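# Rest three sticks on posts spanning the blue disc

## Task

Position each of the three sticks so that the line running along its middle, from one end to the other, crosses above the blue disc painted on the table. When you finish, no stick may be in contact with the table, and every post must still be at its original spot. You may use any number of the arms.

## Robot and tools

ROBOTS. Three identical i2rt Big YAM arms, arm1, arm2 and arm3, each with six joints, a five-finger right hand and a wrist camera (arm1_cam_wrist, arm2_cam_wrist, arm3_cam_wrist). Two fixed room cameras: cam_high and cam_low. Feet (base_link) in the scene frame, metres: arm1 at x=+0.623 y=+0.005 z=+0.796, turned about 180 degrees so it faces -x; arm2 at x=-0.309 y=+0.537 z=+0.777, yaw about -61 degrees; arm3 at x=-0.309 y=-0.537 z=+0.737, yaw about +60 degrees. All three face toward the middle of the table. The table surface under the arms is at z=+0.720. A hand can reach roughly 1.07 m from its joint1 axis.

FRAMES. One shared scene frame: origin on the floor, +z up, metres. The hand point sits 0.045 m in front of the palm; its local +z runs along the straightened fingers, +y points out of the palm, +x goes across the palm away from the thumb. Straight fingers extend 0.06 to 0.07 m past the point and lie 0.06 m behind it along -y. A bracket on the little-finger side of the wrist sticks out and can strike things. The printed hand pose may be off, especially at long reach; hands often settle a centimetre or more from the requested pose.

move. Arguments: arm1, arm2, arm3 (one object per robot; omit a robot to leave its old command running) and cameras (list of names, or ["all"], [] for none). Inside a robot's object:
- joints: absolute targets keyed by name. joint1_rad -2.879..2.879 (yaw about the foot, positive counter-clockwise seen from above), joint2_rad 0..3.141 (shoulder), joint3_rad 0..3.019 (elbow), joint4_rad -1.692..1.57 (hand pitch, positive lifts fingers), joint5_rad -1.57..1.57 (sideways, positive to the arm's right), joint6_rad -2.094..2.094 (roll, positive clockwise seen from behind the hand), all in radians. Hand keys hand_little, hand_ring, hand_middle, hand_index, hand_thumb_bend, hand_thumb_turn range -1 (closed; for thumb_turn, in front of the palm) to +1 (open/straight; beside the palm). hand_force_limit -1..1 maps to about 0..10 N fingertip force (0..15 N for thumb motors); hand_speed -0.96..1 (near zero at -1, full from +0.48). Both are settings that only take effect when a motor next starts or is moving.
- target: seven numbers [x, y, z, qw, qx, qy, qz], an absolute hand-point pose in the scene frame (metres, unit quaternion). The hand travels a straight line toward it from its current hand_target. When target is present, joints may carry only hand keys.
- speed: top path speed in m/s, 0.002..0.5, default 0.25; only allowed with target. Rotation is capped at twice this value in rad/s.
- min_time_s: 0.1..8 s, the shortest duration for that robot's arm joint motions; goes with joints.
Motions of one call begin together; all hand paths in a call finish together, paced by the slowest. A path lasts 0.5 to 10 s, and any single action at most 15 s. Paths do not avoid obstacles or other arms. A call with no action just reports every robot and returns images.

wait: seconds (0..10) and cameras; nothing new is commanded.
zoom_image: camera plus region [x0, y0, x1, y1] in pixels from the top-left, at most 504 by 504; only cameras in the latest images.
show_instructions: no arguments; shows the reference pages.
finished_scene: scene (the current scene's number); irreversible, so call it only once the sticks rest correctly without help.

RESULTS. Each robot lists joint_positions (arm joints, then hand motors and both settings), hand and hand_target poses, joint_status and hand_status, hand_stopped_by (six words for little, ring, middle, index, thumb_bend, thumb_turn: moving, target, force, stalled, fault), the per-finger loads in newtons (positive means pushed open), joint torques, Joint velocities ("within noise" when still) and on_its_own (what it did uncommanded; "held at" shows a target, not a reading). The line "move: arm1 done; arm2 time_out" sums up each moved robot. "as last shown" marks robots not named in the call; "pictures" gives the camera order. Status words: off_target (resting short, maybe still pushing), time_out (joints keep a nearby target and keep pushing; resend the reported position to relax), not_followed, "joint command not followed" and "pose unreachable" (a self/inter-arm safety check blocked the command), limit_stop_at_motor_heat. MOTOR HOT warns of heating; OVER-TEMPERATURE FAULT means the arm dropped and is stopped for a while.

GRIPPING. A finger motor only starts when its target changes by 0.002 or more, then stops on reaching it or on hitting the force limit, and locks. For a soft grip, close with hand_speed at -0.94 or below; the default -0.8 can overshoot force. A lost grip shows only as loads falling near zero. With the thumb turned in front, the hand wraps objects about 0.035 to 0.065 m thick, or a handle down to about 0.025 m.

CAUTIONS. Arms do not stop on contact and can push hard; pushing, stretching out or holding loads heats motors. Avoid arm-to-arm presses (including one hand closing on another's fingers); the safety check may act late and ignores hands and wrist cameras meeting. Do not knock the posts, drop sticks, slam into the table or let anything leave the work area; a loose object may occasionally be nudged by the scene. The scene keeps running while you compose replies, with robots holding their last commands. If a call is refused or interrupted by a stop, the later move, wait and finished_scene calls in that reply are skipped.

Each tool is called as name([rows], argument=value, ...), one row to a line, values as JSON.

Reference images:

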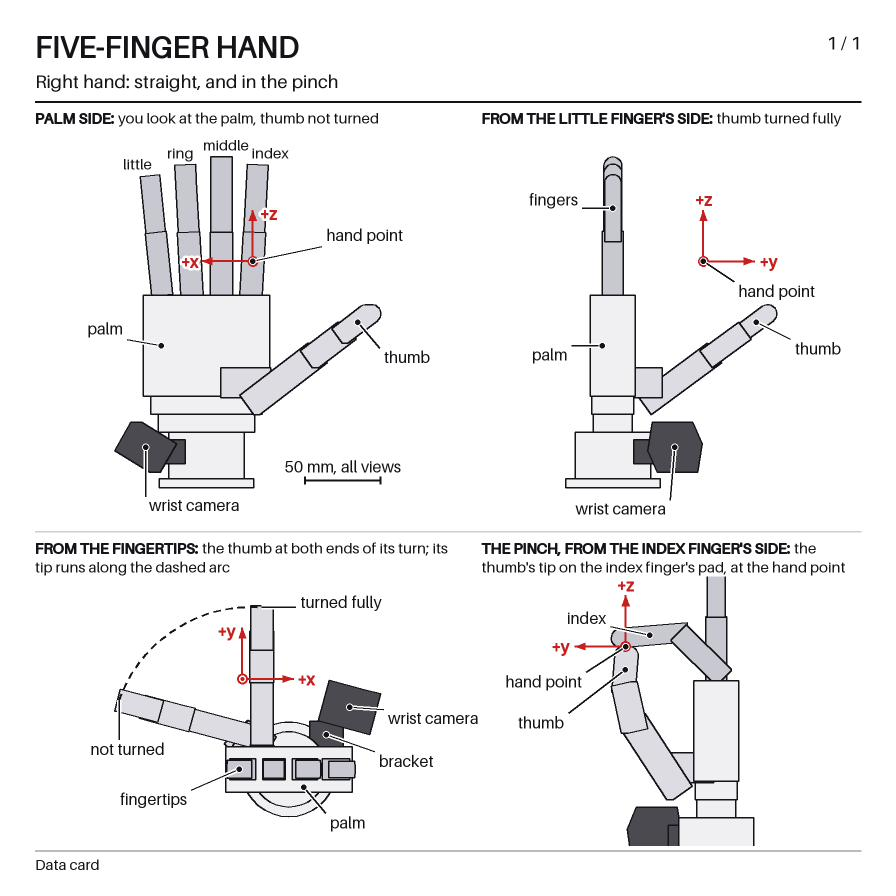

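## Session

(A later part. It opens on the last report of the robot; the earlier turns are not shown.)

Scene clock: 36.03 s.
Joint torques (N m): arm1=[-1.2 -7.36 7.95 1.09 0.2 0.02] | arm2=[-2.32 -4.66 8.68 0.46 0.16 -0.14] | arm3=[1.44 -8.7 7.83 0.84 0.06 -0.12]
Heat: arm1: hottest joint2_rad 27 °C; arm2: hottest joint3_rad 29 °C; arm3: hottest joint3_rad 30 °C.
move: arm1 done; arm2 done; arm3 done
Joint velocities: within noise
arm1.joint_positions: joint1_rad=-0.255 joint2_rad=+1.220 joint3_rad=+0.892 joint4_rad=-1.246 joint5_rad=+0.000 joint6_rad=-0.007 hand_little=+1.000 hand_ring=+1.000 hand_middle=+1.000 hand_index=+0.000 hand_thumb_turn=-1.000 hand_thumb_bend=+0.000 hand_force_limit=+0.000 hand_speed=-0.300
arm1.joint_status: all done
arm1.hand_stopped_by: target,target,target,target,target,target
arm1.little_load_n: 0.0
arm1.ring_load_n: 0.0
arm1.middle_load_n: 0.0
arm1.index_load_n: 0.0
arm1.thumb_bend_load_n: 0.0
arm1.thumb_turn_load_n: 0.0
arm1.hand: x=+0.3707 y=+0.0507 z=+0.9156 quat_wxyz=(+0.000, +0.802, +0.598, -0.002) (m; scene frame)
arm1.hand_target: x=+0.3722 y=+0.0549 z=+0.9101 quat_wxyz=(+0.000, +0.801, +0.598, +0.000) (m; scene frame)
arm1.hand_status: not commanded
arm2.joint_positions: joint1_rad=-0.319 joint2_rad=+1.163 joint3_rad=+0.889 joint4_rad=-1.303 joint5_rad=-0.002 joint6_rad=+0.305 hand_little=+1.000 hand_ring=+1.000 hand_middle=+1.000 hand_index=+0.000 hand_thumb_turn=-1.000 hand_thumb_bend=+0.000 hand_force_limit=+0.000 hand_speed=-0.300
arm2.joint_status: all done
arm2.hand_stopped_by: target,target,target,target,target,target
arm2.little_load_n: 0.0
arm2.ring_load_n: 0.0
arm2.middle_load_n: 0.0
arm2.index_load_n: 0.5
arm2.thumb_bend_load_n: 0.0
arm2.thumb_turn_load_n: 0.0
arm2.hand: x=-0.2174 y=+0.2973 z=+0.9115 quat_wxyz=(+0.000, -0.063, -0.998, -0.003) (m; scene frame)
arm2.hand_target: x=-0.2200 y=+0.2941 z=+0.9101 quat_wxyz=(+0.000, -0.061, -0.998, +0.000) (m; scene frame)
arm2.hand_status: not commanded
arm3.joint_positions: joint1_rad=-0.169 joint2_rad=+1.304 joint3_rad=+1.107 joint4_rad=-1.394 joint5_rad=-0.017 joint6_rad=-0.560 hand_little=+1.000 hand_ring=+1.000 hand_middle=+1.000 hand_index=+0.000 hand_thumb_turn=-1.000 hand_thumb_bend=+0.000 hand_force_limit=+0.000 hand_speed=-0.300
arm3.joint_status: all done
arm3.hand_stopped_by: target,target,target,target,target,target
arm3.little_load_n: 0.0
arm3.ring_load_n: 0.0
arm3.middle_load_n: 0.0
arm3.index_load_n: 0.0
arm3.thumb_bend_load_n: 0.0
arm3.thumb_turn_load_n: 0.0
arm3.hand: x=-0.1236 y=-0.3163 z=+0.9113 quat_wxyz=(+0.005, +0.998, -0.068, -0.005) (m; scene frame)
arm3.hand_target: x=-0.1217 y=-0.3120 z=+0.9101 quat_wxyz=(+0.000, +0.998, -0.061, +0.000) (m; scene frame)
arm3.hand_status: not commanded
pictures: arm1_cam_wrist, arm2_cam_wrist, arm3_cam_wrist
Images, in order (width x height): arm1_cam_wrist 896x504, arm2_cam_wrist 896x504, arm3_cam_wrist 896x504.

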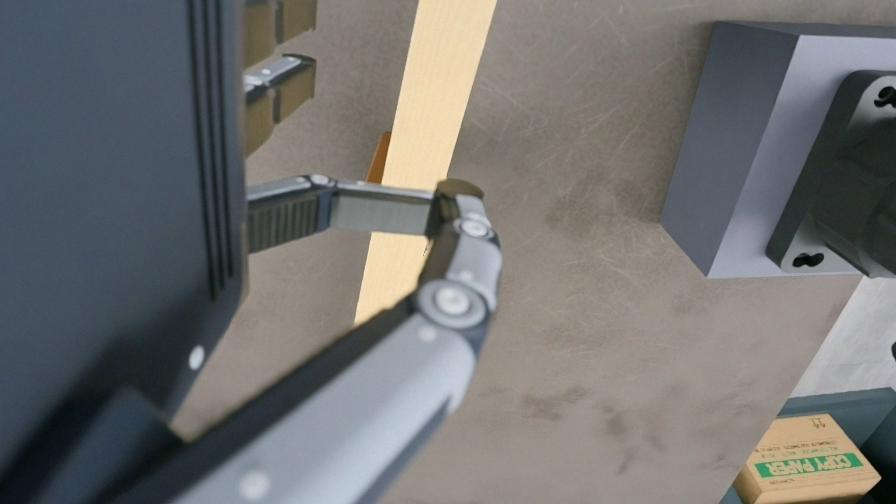

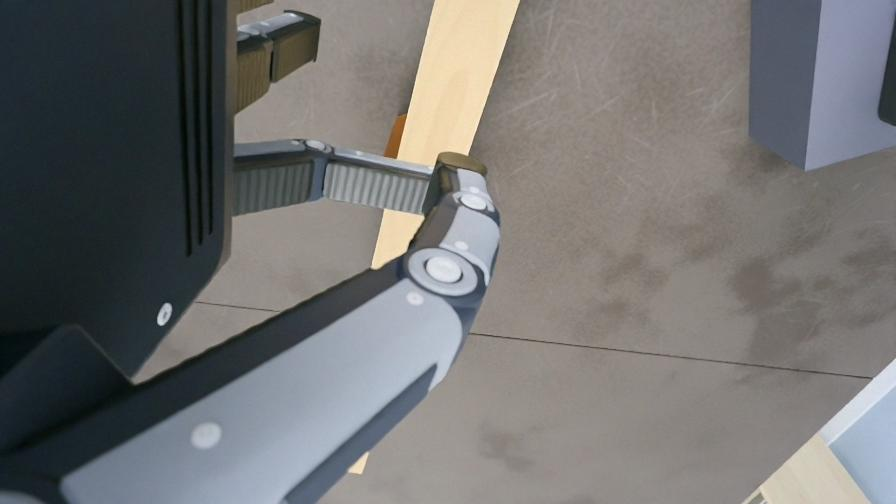

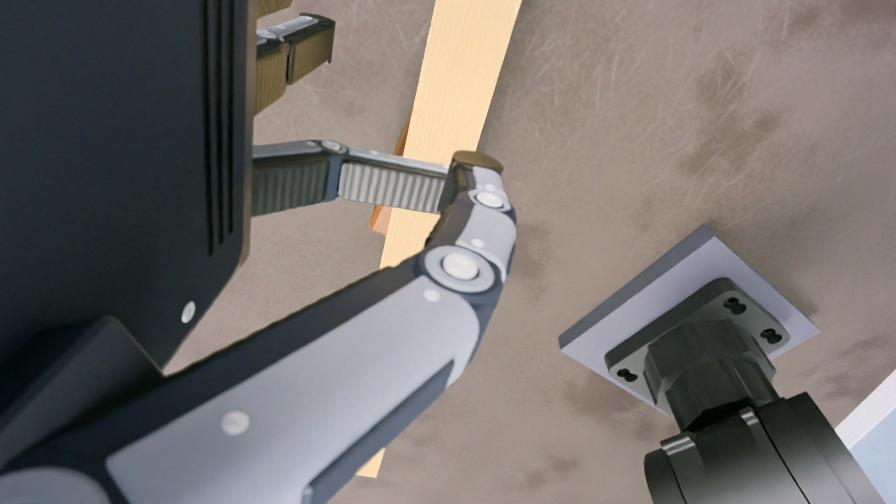

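move(arm1={"target":[0.3625,0.0575,0.828,0,0.8012,0.5985,0],"speed":0.08,"joints":{"hand_index":1.0,"hand_thumb_bend":0.3}}, arm2={"target":[-0.220,0.294,0.831,0,0.061,0.998,0],"speed":0.08,"joints":{"hand_index":1.0,"hand_thumb_bend":0.3}}, arm3={"target":[-0.1214,-0.310,0.831,0,0.998,-0.061,0],"speed":0.08,"joints":{"hand_index":1.0,"hand_thumb_bend":0.3}}, cameras=["all"])

Scene clock: 39.10 s.
Joint torques (N m): arm1=[-1.2 -8 6.83 1.11 0.2 0.03] | arm2=[-2.26 -4.84 7.66 0.47 0.15 -0.13] | arm3=[1.49 -9.17 7.15 0.84 0.06 -0.06]
Heat: arm1: hottest joint2_rad 27 °C; arm2: hottest joint3_rad 29 °C; arm3: hottest joint3_rad 30 °C.
move: arm1 done; arm2 done; arm3 done
Joint velocities: within noise
arm1.joint_positions: joint1_rad=-0.255 joint2_rad=+1.355 joint3_rad=+0.778 joint4_rad=-0.990 joint5_rad=+0.000 joint6_rad=-0.008 hand_little=+1.000 hand_ring=+1.000 hand_middle=+1.000 hand_index=+1.000 hand_thumb_turn=-1.000 hand_thumb_bend=+0.300 hand_force_limit=+0.000 hand_speed=-0.300
arm1.joint_status: all done
arm1.hand_stopped_by: target,target,target,target,target,target
arm1.little_load_n: 0.0
arm1.ring_load_n: 0.0
arm1.middle_load_n: 0.0
arm1.index_load_n: 0.0
arm1.thumb_bend_load_n: 0.0
arm1.thumb_turn_load_n: 0.0
arm1.hand: x=+0.3587 y=+0.0542 z=+0.8353 quat_wxyz=(-0.003, +0.801, +0.598, -0.004) (m; scene frame)
arm1.hand_target: x=+0.3627 y=+0.0573 z=+0.8282 quat_wxyz=(+0.000, +0.801, +0.598, +0.000) (m; scene frame)
arm1.hand_status: done (0.009 m and 0.6 deg from the pose sent, 0.088 m and 0.2 deg at the start)
arm2.joint_positions: joint1_rad=-0.319 joint2_rad=+1.254 joint3_rad=+0.743 joint4_rad=-1.060 joint5_rad=-0.002 joint6_rad=+0.304 hand_little=+1.000 hand_ring=+1.000 hand_middle=+1.000 hand_index=+1.000 hand_thumb_turn=-1.000 hand_thumb_bend=+0.300 hand_force_limit=+0.000 hand_speed=-0.300
arm2.joint_status: all done
arm2.hand_stopped_by: target,target,target,target,target,target
arm2.little_load_n: 0.0
arm2.ring_load_n: 0.0
arm2.middle_load_n: 0.0
arm2.index_load_n: 0.0
arm2.thumb_bend_load_n: 0.0
arm2.thumb_turn_load_n: 0.0
arm2.hand: x=-0.2171 y=+0.2957 z=+0.8342 quat_wxyz=(-0.001, -0.063, -0.998, +0.000) (m; scene frame)
arm2.hand_target: x=-0.2200 y=+0.2940 z=+0.8311 quat_wxyz=(+0.000, -0.061, -0.998, +0.000) (m; scene frame)
arm2.hand_status: done (0.005 m and 0.2 deg from the pose sent, 0.081 m and 0.5 deg at the start)
arm3.joint_positions: joint1_rad=-0.164 joint2_rad=+1.374 joint3_rad=+0.958 joint4_rad=-1.172 joint5_rad=-0.017 joint6_rad=-0.560 hand_little=+1.000 hand_ring=+1.000 hand_middle=+1.000 hand_index=+1.000 hand_thumb_turn=-1.000 hand_thumb_bend=+0.300 hand_force_limit=+0.000 hand_speed=-0.300
arm3.joint_status: all done
arm3.hand_stopped_by: target,target,target,target,target,target
arm3.little_load_n: 0.0
arm3.ring_load_n: 0.0
arm3.middle_load_n: -0.5
arm3.index_load_n: 0.0
arm3.thumb_bend_load_n: 0.0
arm3.thumb_turn_load_n: 0.5
arm3.hand: x=-0.1223 y=-0.3140 z=+0.8329 quat_wxyz=(+0.004, +0.998, -0.066, -0.004) (m; scene frame)
arm3.hand_target: x=-0.1214 y=-0.3100 z=+0.8311 quat_wxyz=(+0.000, +0.998, -0.061, +0.000) (m; scene frame)
arm3.hand_status: done (0.005 m and 0.8 deg from the pose sent, 0.081 m and 1.1 deg at the start)
pictures: arm1_cam_wrist, arm2_cam_wrist, arm3_cam_wrist, cam_high, cam_low
Images, in order (width x height): arm1_cam_wrist 896x504, arm2_cam_wrist 896x504, arm3_cam_wrist 896x504, cam_high 896x504, cam_low 896x504.

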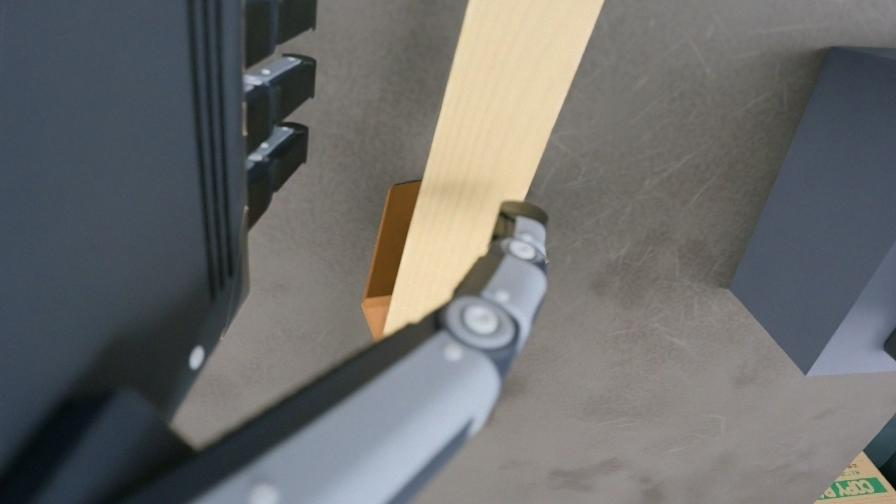

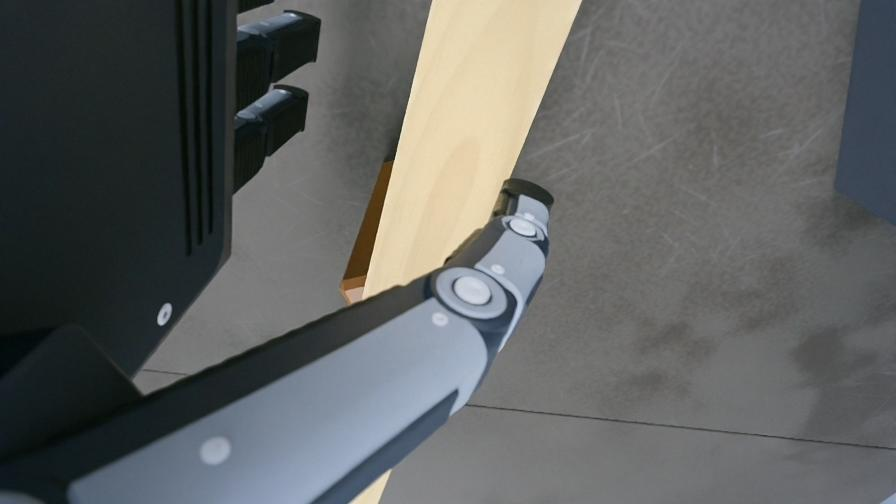

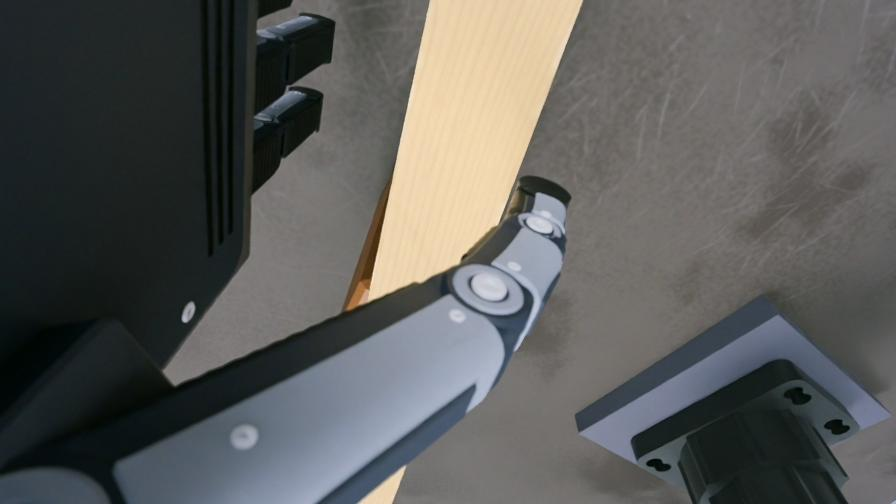

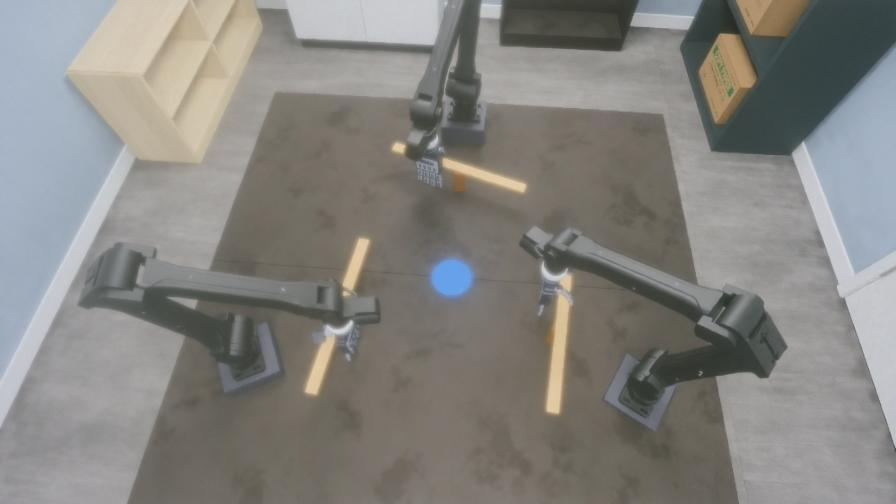

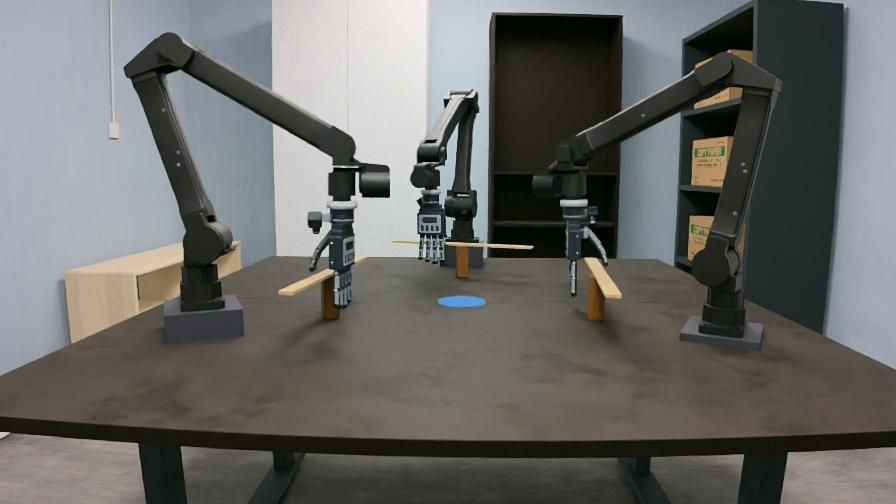

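move(arm1={"target":[0.3640,0.0573,0.8205,0,0.8012,0.5985,0],"speed":0.05,"joints":{"hand_index":0.15,"hand_middle":0.15,"hand_ring":0.15,"hand_little":0.15,"hand_thumb_bend":0.1,"hand_speed":-0.6}}, arm2={"target":[-0.220,0.294,0.826,0,0.061,0.998,0],"speed":0.05,"joints":{"hand_index":0.15,"hand_middle":0.15,"hand_ring":0.15,"hand_little":0.15,"hand_thumb_bend":0.1,"hand_speed":-0.6}}, arm3={"target":[-0.1214,-0.310,0.826,0,0.998,-0.061,0],"speed":0.05,"joints":{"hand_index":0.15,"hand_middle":0.15,"hand_ring":0.15,"hand_little":0.15,"hand_thumb_bend":0.1,"hand_speed":-0.6}}, cameras=["arm1_cam_wrist","arm2_cam_wrist","arm3_cam_wrist"])

Scene clock: 41.40 s.
Joint torques (N m): arm1=[-1.26 -7.59 6.61 1.07 0.19 0.02] | arm2=[-2.32 -4.54 7.43 0.44 0.15 -0.13] | arm3=[1.49 -8.7 6.89 0.81 0.05 -0.06]
Heat: arm1: hottest joint2_rad 27 °C; arm2: hottest joint3_rad 29 °C; arm3: hottest joint3_rad 30 °C.
move: arm1 off_target; arm2 done; arm3 done
Joint velocities: within noise
arm1.joint_positions: joint1_rad=-0.255 joint2_rad=+1.360 joint3_rad=+0.765 joint4_rad=-0.964 joint5_rad=+0.000 joint6_rad=-0.008 hand_little=+0.150 hand_ring=+0.150 hand_middle=+0.150 hand_index=+0.150 hand_thumb_turn=-1.000 hand_thumb_bend=+0.100 hand_force_limit=+0.000 hand_speed=-0.600
arm1.joint_status: all done
arm1.hand_stopped_by: target,target,target,target,target,target
arm1.little_load_n: 0.0
arm1.ring_load_n: 0.0
arm1.middle_load_n: 0.0
arm1.index_load_n: 0.0
arm1.thumb_bend_load_n: 0.0
arm1.thumb_turn_load_n: 0.0
arm1.hand: x=+0.3584 y=+0.0543 z=+0.8293 quat_wxyz=(-0.006, +0.801, +0.598, -0.006) (m; scene frame)
arm1.hand_target: x=+0.3641 y=+0.0571 z=+0.8208 quat_wxyz=(+0.000, +0.801, +0.598, +0.000) (m; scene frame)
arm1.hand_status: off_target (0.011 m and 1.0 deg from the pose sent, 0.016 m and 0.6 deg at the start)
arm2.joint_positions: joint1_rad=-0.319 joint2_rad=+1.258 joint3_rad=+0.737 joint4_rad=-1.043 joint5_rad=-0.002 joint6_rad=+0.304 hand_little=+0.150 hand_ring=+0.150 hand_middle=+0.150 hand_index=+0.150 hand_thumb_turn=-1.000 hand_thumb_bend=+0.100 hand_force_limit=+0.000 hand_speed=-0.600
arm2.joint_status: all done
arm2.hand_stopped_by: target,target,target,target,target,target
arm2.little_load_n: 0.5
arm2.ring_load_n: 0.0
arm2.middle_load_n: 0.0
arm2.index_load_n: 0.0
arm2.thumb_bend_load_n: 0.0
arm2.thumb_turn_load_n: 0.0
arm2.hand: x=-0.2170 y=+0.2942 z=+0.8307 quat_wxyz=(-0.002, -0.063, -0.998, +0.003) (m; scene frame)
arm2.hand_target: x=-0.2200 y=+0.2940 z=+0.8261 quat_wxyz=(+0.000, -0.061, -0.998, +0.000) (m; scene frame)
arm2.hand_status: done (0.006 m and 0.5 deg from the pose sent, 0.009 m and 0.2 deg at the start)
arm3.joint_positions: joint1_rad=-0.163 joint2_rad=+1.375 joint3_rad=+0.952 joint4_rad=-1.157 joint5_rad=-0.016 joint6_rad=-0.560 hand_little=+0.150 hand_ring=+0.150 hand_middle=+0.150 hand_index=+0.150 hand_thumb_turn=-1.000 hand_thumb_bend=+0.100 hand_force_limit=+0.000 hand_speed=-0.600
arm3.joint_status: all done
arm3.hand_stopped_by: target,target,target,target,target,target
arm3.little_load_n: 0.0
arm3.ring_load_n: 0.0
arm3.middle_load_n: 0.0
arm3.index_load_n: 0.0
arm3.thumb_bend_load_n: 0.0
arm3.thumb_turn_load_n: 0.0
arm3.hand: x=-0.1214 y=-0.3128 z=+0.8301 quat_wxyz=(+0.000, +0.998, -0.065, -0.001) (m; scene frame)
arm3.hand_target: x=-0.1215 y=-0.3100 z=+0.8261 quat_wxyz=(+0.000, +0.998, -0.061, +0.000) (m; scene frame)
arm3.hand_status: done (0.005 m and 0.5 deg from the pose sent, 0.008 m and 0.8 deg at the start)
pictures: arm1_cam_wrist, arm2_cam_wrist, arm3_cam_wrist
Images, in order (width x height): arm1_cam_wrist 896x504, arm2_cam_wrist 896x504, arm3_cam_wrist 896x504.

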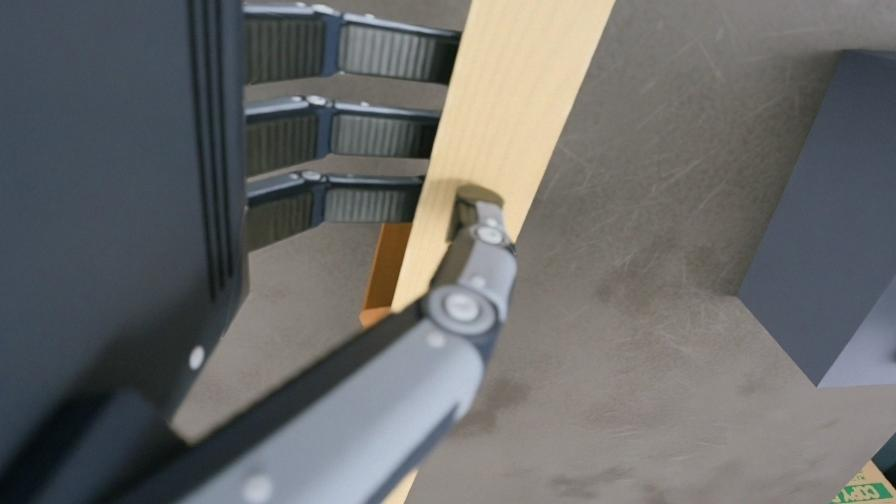

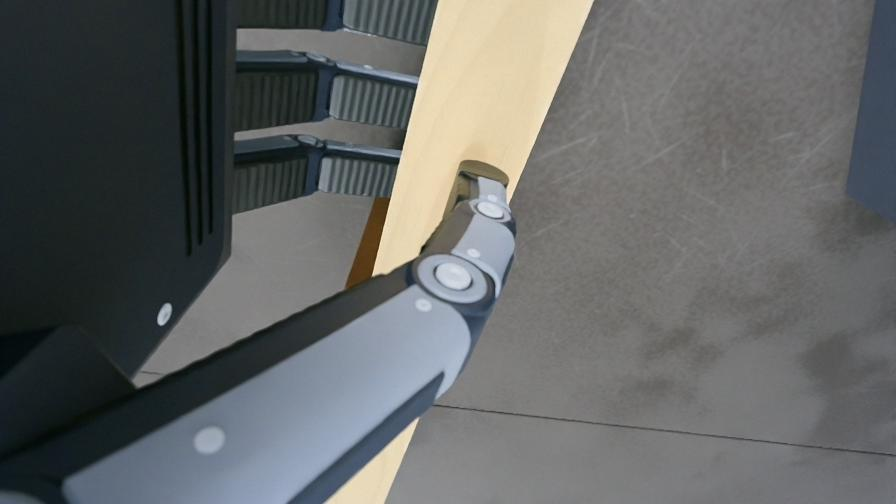

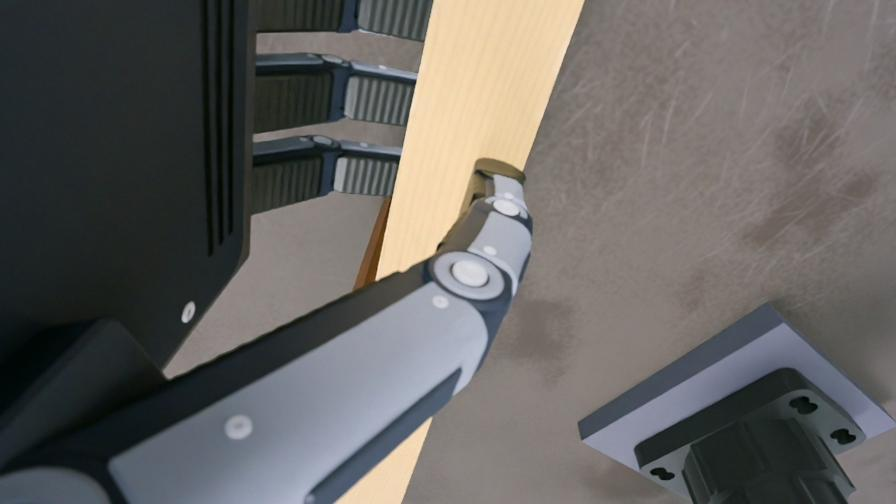

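move(arm1={"joints":{"hand_index":-0.3,"hand_middle":-0.3,"hand_ring":-0.3,"hand_little":-0.3,"hand_thumb_bend":-0.05,"hand_speed":-0.92,"hand_force_limit":-0.4}}, arm2={"joints":{"hand_index":-0.3,"hand_middle":-0.3,"hand_ring":-0.3,"hand_little":-0.3,"hand_thumb_bend":-0.05,"hand_speed":-0.92,"hand_force_limit":-0.4}}, arm3={"joints":{"hand_index":-0.3,"hand_middle":-0.3,"hand_ring":-0.3,"hand_little":-0.3,"hand_thumb_bend":-0.05,"hand_speed":-0.92,"hand_force_limit":-0.4}}, cameras=["arm1_cam_wrist","arm2_cam_wrist","arm3_cam_wrist","cam_low"])

Scene clock: 44.07 s.
Joint torques (N m): arm1=[-1.2 -7.71 6.58 1.06 0.13 0.03] | arm2=[-2.26 -4.54 7.46 0.44 0.19 -0.08] | arm3=[1.49 -8.64 6.9 0.81 0.03 -0.05]
Heat: arm1: hottest joint2_rad 27 °C; arm2: hottest joint3_rad 28 °C; arm3: hottest joint3_rad 30 °C.
move: arm1 off_target; arm2 off_target; arm3 off_target
Joint velocities: within noise
arm1.joint_positions: joint1_rad=-0.255 joint2_rad=+1.361 joint3_rad=+0.765 joint4_rad=-0.964 joint5_rad=+0.002 joint6_rad=-0.008 hand_little=-0.140 hand_ring=-0.118 hand_middle=-0.117 hand_index=-0.109 hand_thumb_turn=-1.000 hand_thumb_bend=-0.039 hand_force_limit=-0.400 hand_speed=-0.920
arm1.joint_status: hand_little off_target (ended at -0.140, target -0.300); hand_ring off_target (ended at -0.118, target -0.300); hand_middle off_target (ended at -0.117, target -0.300); hand_index off_target (ended at -0.109, target -0.300); the others done
arm1.hand_stopped_by: force,force,force,force,force,target
arm1.little_load_n: 4.5
arm1.ring_load_n: 0.0
arm1.middle_load_n: 4.0
arm1.index_load_n: 8.0
arm1.thumb_bend_load_n: 5.0
arm1.thumb_turn_load_n: 0.5
arm1.hand: x=+0.3586 y=+0.0546 z=+0.8290 quat_wxyz=(-0.007, +0.801, +0.598, -0.005) (m; scene frame)
arm1.hand_target: x=+0.3641 y=+0.0572 z=+0.8209 quat_wxyz=(+0.000, +0.801, +0.598, +0.000) (m; scene frame)
arm1.hand_status: not commanded
arm2.joint_positions: joint1_rad=-0.319 joint2_rad=+1.258 joint3_rad=+0.737 joint4_rad=-1.043 joint5_rad=-0.003 joint6_rad=+0.297 hand_little=-0.118 hand_ring=-0.111 hand_middle=-0.124 hand_index=-0.118 hand_thumb_turn=-1.000 hand_thumb_bend=-0.012 hand_force_limit=-0.400 hand_speed=-0.920
arm2.joint_status: hand_little off_target (ended at -0.118, target -0.300); hand_ring off_target (ended at -0.111, target -0.300); hand_middle off_target (ended at -0.124, target -0.300); hand_index off_target (ended at -0.118, target -0.300); hand_thumb_bend off_target (ended at -0.012, target -0.050); the others done
arm2.hand_stopped_by: force,force,force,force,force,target
arm2.little_load_n: 4.0
arm2.ring_load_n: 0.5
arm2.middle_load_n: 6.5
arm2.index_load_n: 4.5
arm2.thumb_bend_load_n: 7.5
arm2.thumb_turn_load_n: 1.5
arm2.hand: x=-0.2171 y=+0.2945 z=+0.8308 quat_wxyz=(-0.003, -0.060, -0.998, +0.003) (m; scene frame)
arm2.hand_target: x=-0.2200 y=+0.2941 z=+0.8261 quat_wxyz=(+0.000, -0.061, -0.998, +0.000) (m; scene frame)
arm2.hand_status: not commanded
arm3.joint_positions: joint1_rad=-0.163 joint2_rad=+1.375 joint3_rad=+0.952 joint4_rad=-1.157 joint5_rad=-0.016 joint6_rad=-0.561 hand_little=-0.066 hand_ring=-0.094 hand_middle=-0.117 hand_index=-0.132 hand_thumb_turn=-1.000 hand_thumb_bend=-0.002 hand_force_limit=-0.400 hand_speed=-0.920
arm3.joint_status: hand_little off_target (ended at -0.066, target -0.300); hand_ring off_target (ended at -0.094, target -0.300); hand_middle off_target (ended at -0.117, target -0.300); hand_index off_target (ended at -0.132, target -0.300); hand_thumb_bend off_target (ended at -0.002, target -0.050); the others done
arm3.hand_stopped_by: force,force,force,force,force,target
arm3.little_load_n: 0.5
arm3.ring_load_n: 2.5
arm3.middle_load_n: 3.0
arm3.index_load_n: 3.0
arm3.thumb_bend_load_n: 6.5
arm3.thumb_turn_load_n: 1.0
arm3.hand: x=-0.1213 y=-0.3129 z=+0.8301 quat_wxyz=(+0.001, +0.998, -0.065, -0.001) (m; scene frame)
arm3.hand_target: x=-0.1215 y=-0.3100 z=+0.8261 quat_wxyz=(+0.000, +0.998, -0.061, +0.000) (m; scene frame)
arm3.hand_status: not commanded
pictures: arm1_cam_wrist, arm2_cam_wrist, arm3_cam_wrist, cam_low
Images, in order (width x height): arm1_cam_wrist 896x504, arm2_cam_wrist 896x504, arm3_cam_wrist 896x504, cam_low 896x504.

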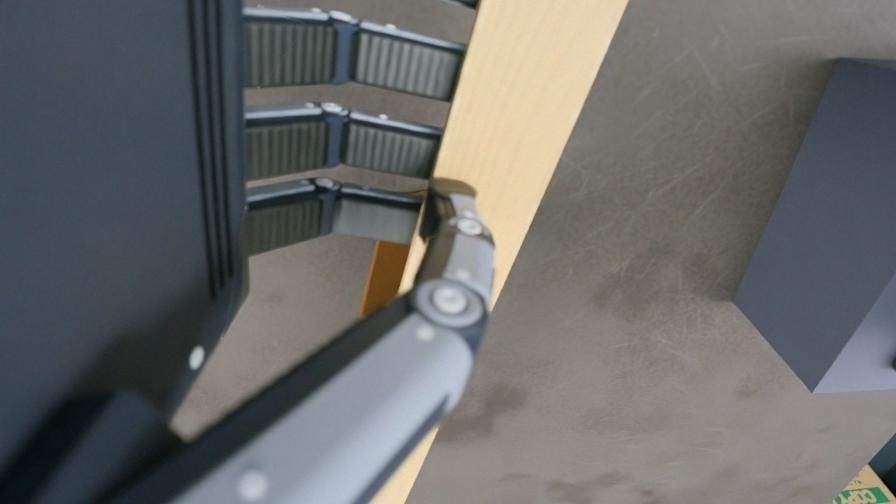

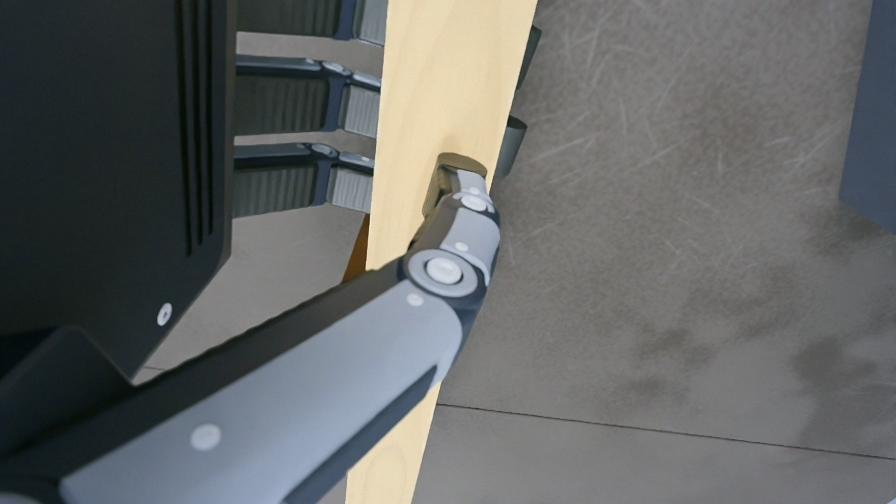

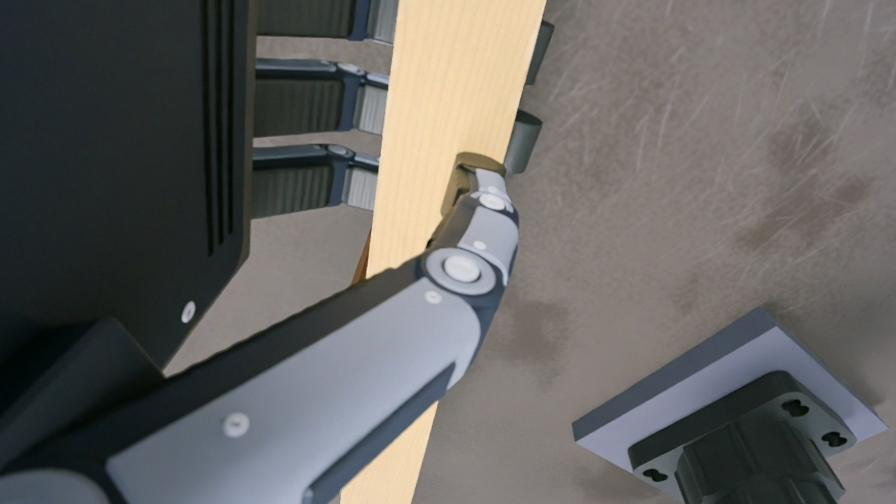

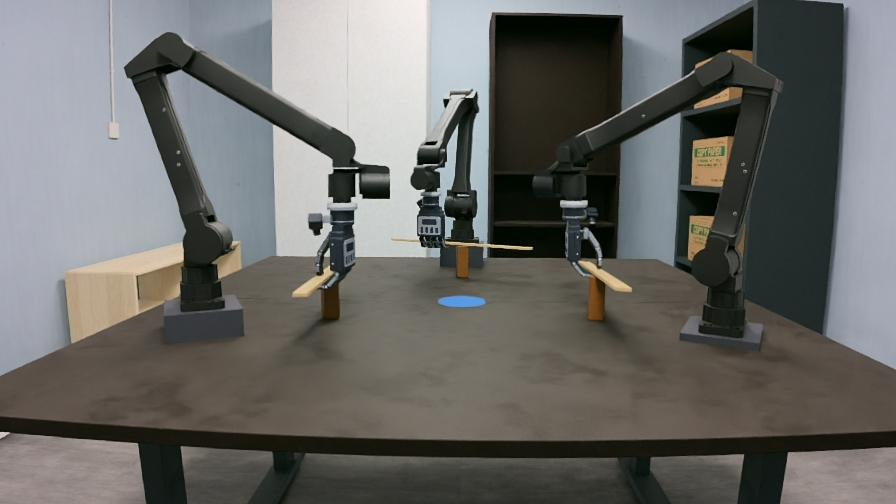

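move(arm1={"target":[0.3630,0.0573,0.935,0,0.8012,0.5985,0],"speed":0.1}, arm2={"target":[-0.220,0.294,0.935,0,0.061,0.998,0],"speed":0.1}, arm3={"target":[-0.1214,-0.310,0.935,0,0.998,-0.061,0],"speed":0.1}, cameras=["all"])

Scene clock: 46.10 s.
Joint torques (N m): arm1=[-1.08 -8.94 13.37 -0.25 0.16 0.05] | arm2=[-2.2 -5.36 12.34 -0.32 0.12 -0.07] | arm3=[1.08 -10.23 12.29 -0.46 0.04 -0.08]
Heat: arm1: hottest joint2_rad 27 °C; arm2: hottest joint3_rad 29 °C; arm3: hottest joint3_rad 30 °C.
move: arm1 off_target; arm2 off_target; arm3 off_target
Joint velocities: within noise
arm1.joint_positions: joint1_rad=-0.255 joint2_rad=+1.238 joint3_rad=+0.898 joint4_rad=-1.285 joint5_rad=+0.002 joint6_rad=-0.008 hand_little=-0.140 hand_ring=-0.118 hand_middle=-0.117 hand_index=-0.109 hand_thumb_turn=-1.000 hand_thumb_bend=-0.039 hand_force_limit=-0.400 hand_speed=-0.920
arm1.joint_status: not commanded
arm1.hand_stopped_by: force,force,force,force,force,target
arm1.little_load_n: 4.0
arm1.ring_load_n: 0.0
arm1.middle_load_n: 4.0
arm1.index_load_n: 8.0
arm1.thumb_bend_load_n: 5.0
arm1.thumb_turn_load_n: 0.5
arm1.hand: x=+0.3789 y=+0.0487 z=+0.9156 quat_wxyz=(+0.020, +0.801, +0.598, +0.014) (m; scene frame)
arm1.hand_target: x=+0.3639 y=+0.0570 z=+0.9347 quat_wxyz=(+0.000, +0.801, +0.598, +0.000) (m; scene frame)
arm1.hand_status: off_target (0.027 m and 2.8 deg from the pose sent, 0.106 m and 0.9 deg at the start)
arm2.joint_positions: joint1_rad=-0.319 joint2_rad=+1.155 joint3_rad=+0.899 joint4_rad=-1.355 joint5_rad=-0.001 joint6_rad=+0.297 hand_little=-0.118 hand_ring=-0.111 hand_middle=-0.124 hand_index=-0.117 hand_thumb_turn=-1.000 hand_thumb_bend=-0.012 hand_force_limit=-0.400 hand_speed=-0.920
arm2.joint_status: not commanded
arm2.hand_stopped_by: force,force,force,force,force,target
arm2.little_load_n: 1.5
arm2.ring_load_n: 0.0
arm2.middle_load_n: 8.0
arm2.index_load_n: 7.5
arm2.thumb_bend_load_n: 7.5
arm2.thumb_turn_load_n: 2.0
arm2.hand: x=-0.2199 y=+0.3077 z=+0.9192 quat_wxyz=(+0.004, -0.060, -0.998, -0.020) (m; scene frame)
arm2.hand_target: x=-0.2200 y=+0.2946 z=+0.9348 quat_wxyz=(+0.000, -0.061, -0.998, +0.000) (m; scene frame)
arm2.hand_status: off_target (0.021 m and 2.3 deg from the pose sent, 0.104 m and 0.5 deg at the start)
arm3.joint_positions: joint1_rad=-0.163 joint2_rad=+1.313 joint3_rad=+1.108 joint4_rad=-1.432 joint5_rad=-0.016 joint6_rad=-0.561 hand_little=-0.066 hand_ring=-0.095 hand_middle=-0.117 hand_index=-0.132 hand_thumb_turn=-1.000 hand_thumb_bend=-0.002 hand_force_limit=-0.400 hand_speed=-0.920
arm3.joint_status: not commanded
arm3.hand_stopped_by: force,force,force,force,force,target
arm3.little_load_n: 0.0
arm3.ring_load_n: 0.5
arm3.middle_load_n: 2.0
arm3.index_load_n: 6.5
arm3.thumb_bend_load_n: 5.5
arm3.thumb_turn_load_n: 1.5
arm3.hand: x=-0.1308 y=-0.3225 z=+0.9123 quat_wxyz=(+0.023, +0.997, -0.065, -0.018) (m; scene frame)
arm3.hand_target: x=-0.1222 y=-0.3109 z=+0.9346 quat_wxyz=(+0.000, +0.998, -0.061, +0.000) (m; scene frame)
arm3.hand_status: off_target (0.028 m and 3.4 deg from the pose sent, 0.105 m and 0.5 deg at the start)
pictures: arm1_cam_wrist, arm2_cam_wrist, arm3_cam_wrist, cam_high, cam_low
Images, in order (width x height): arm1_cam_wrist 896x504, arm2_cam_wrist 896x504, arm3_cam_wrist 896x504, cam_high 896x504, cam_low 896x504.

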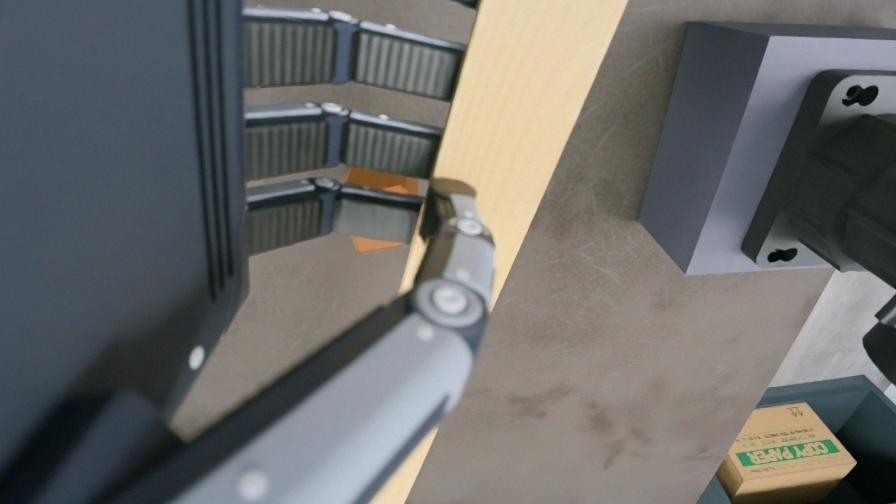

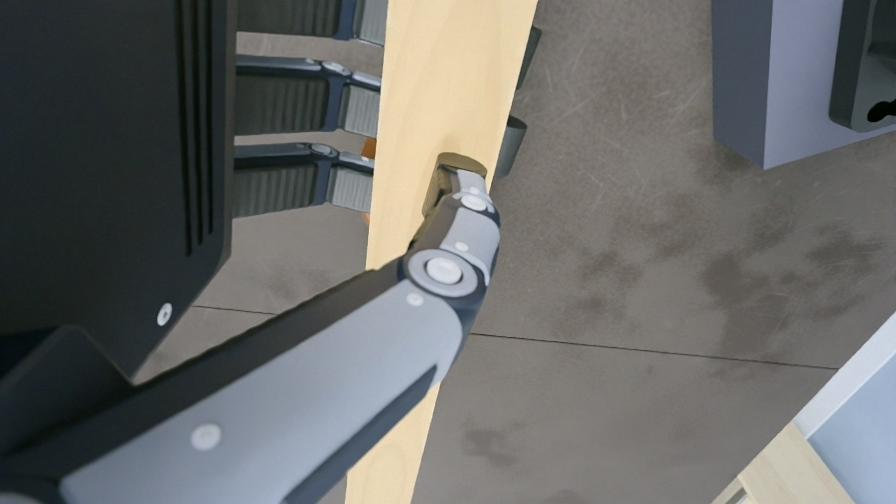

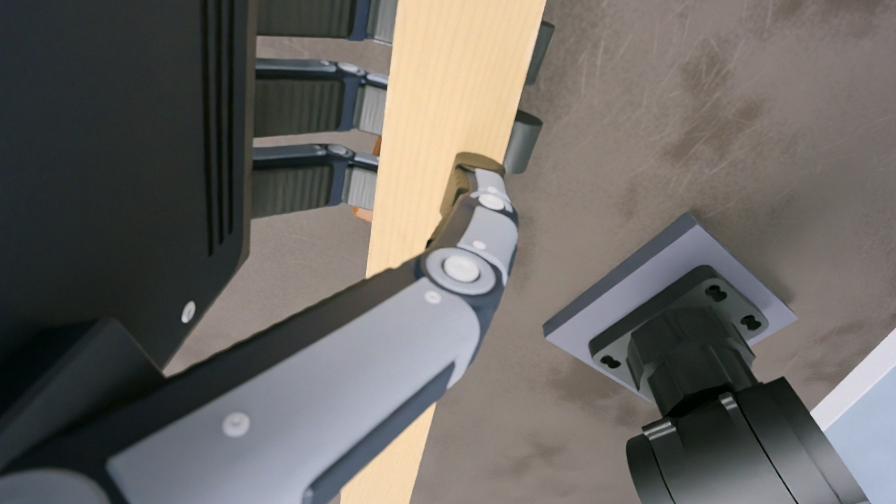

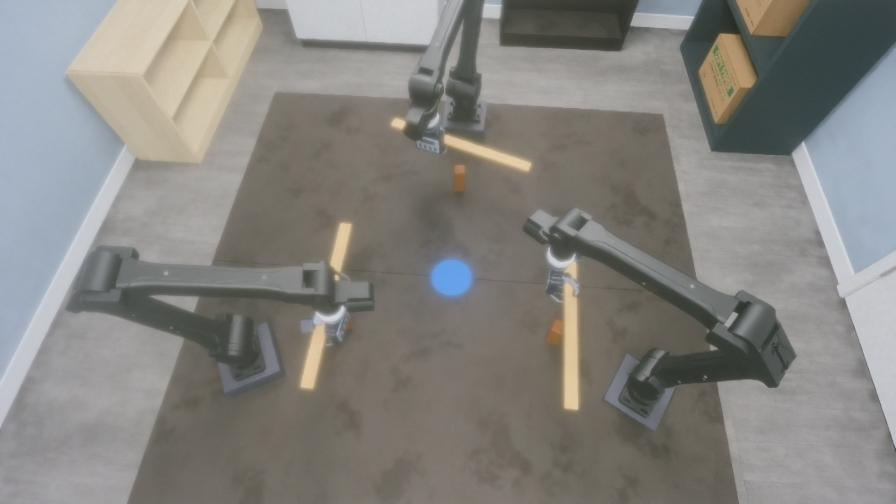

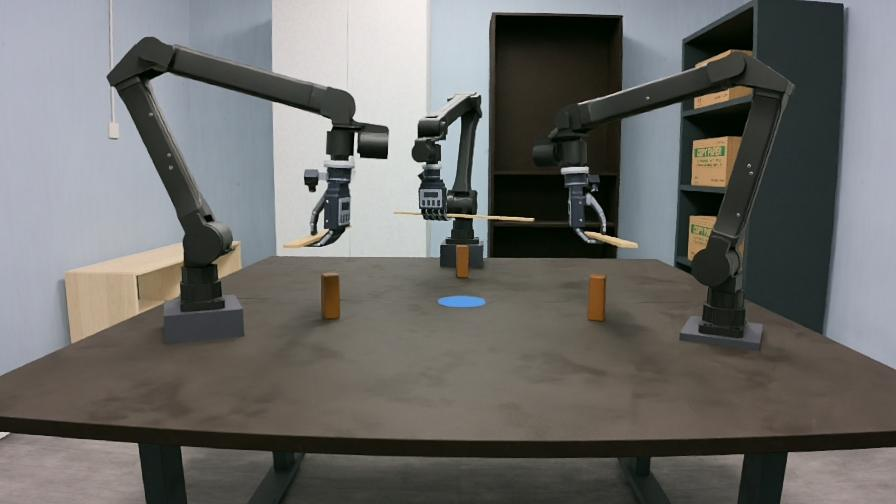

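zoom_image(camera="cam_high", region=[290, 110, 600, 430])

zoom_image(camera="cam_low", region=[250, 180, 650, 350])

Scaled by 1.575 from the camera's 896x504 image, which has a finer 1280x720 frame.

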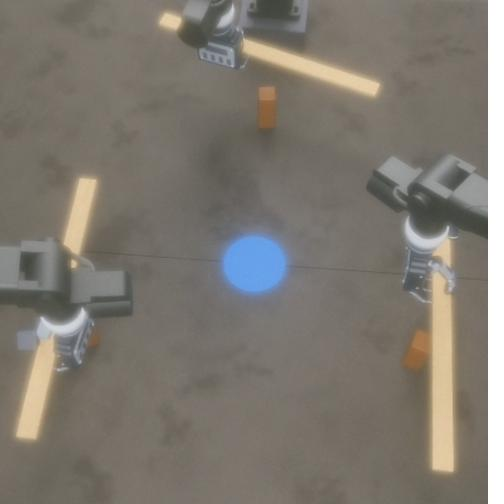

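Scaled by 1.260 from the camera's 896x504 image, which has a finer 1280x720 frame.

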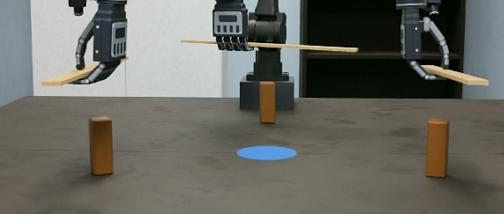

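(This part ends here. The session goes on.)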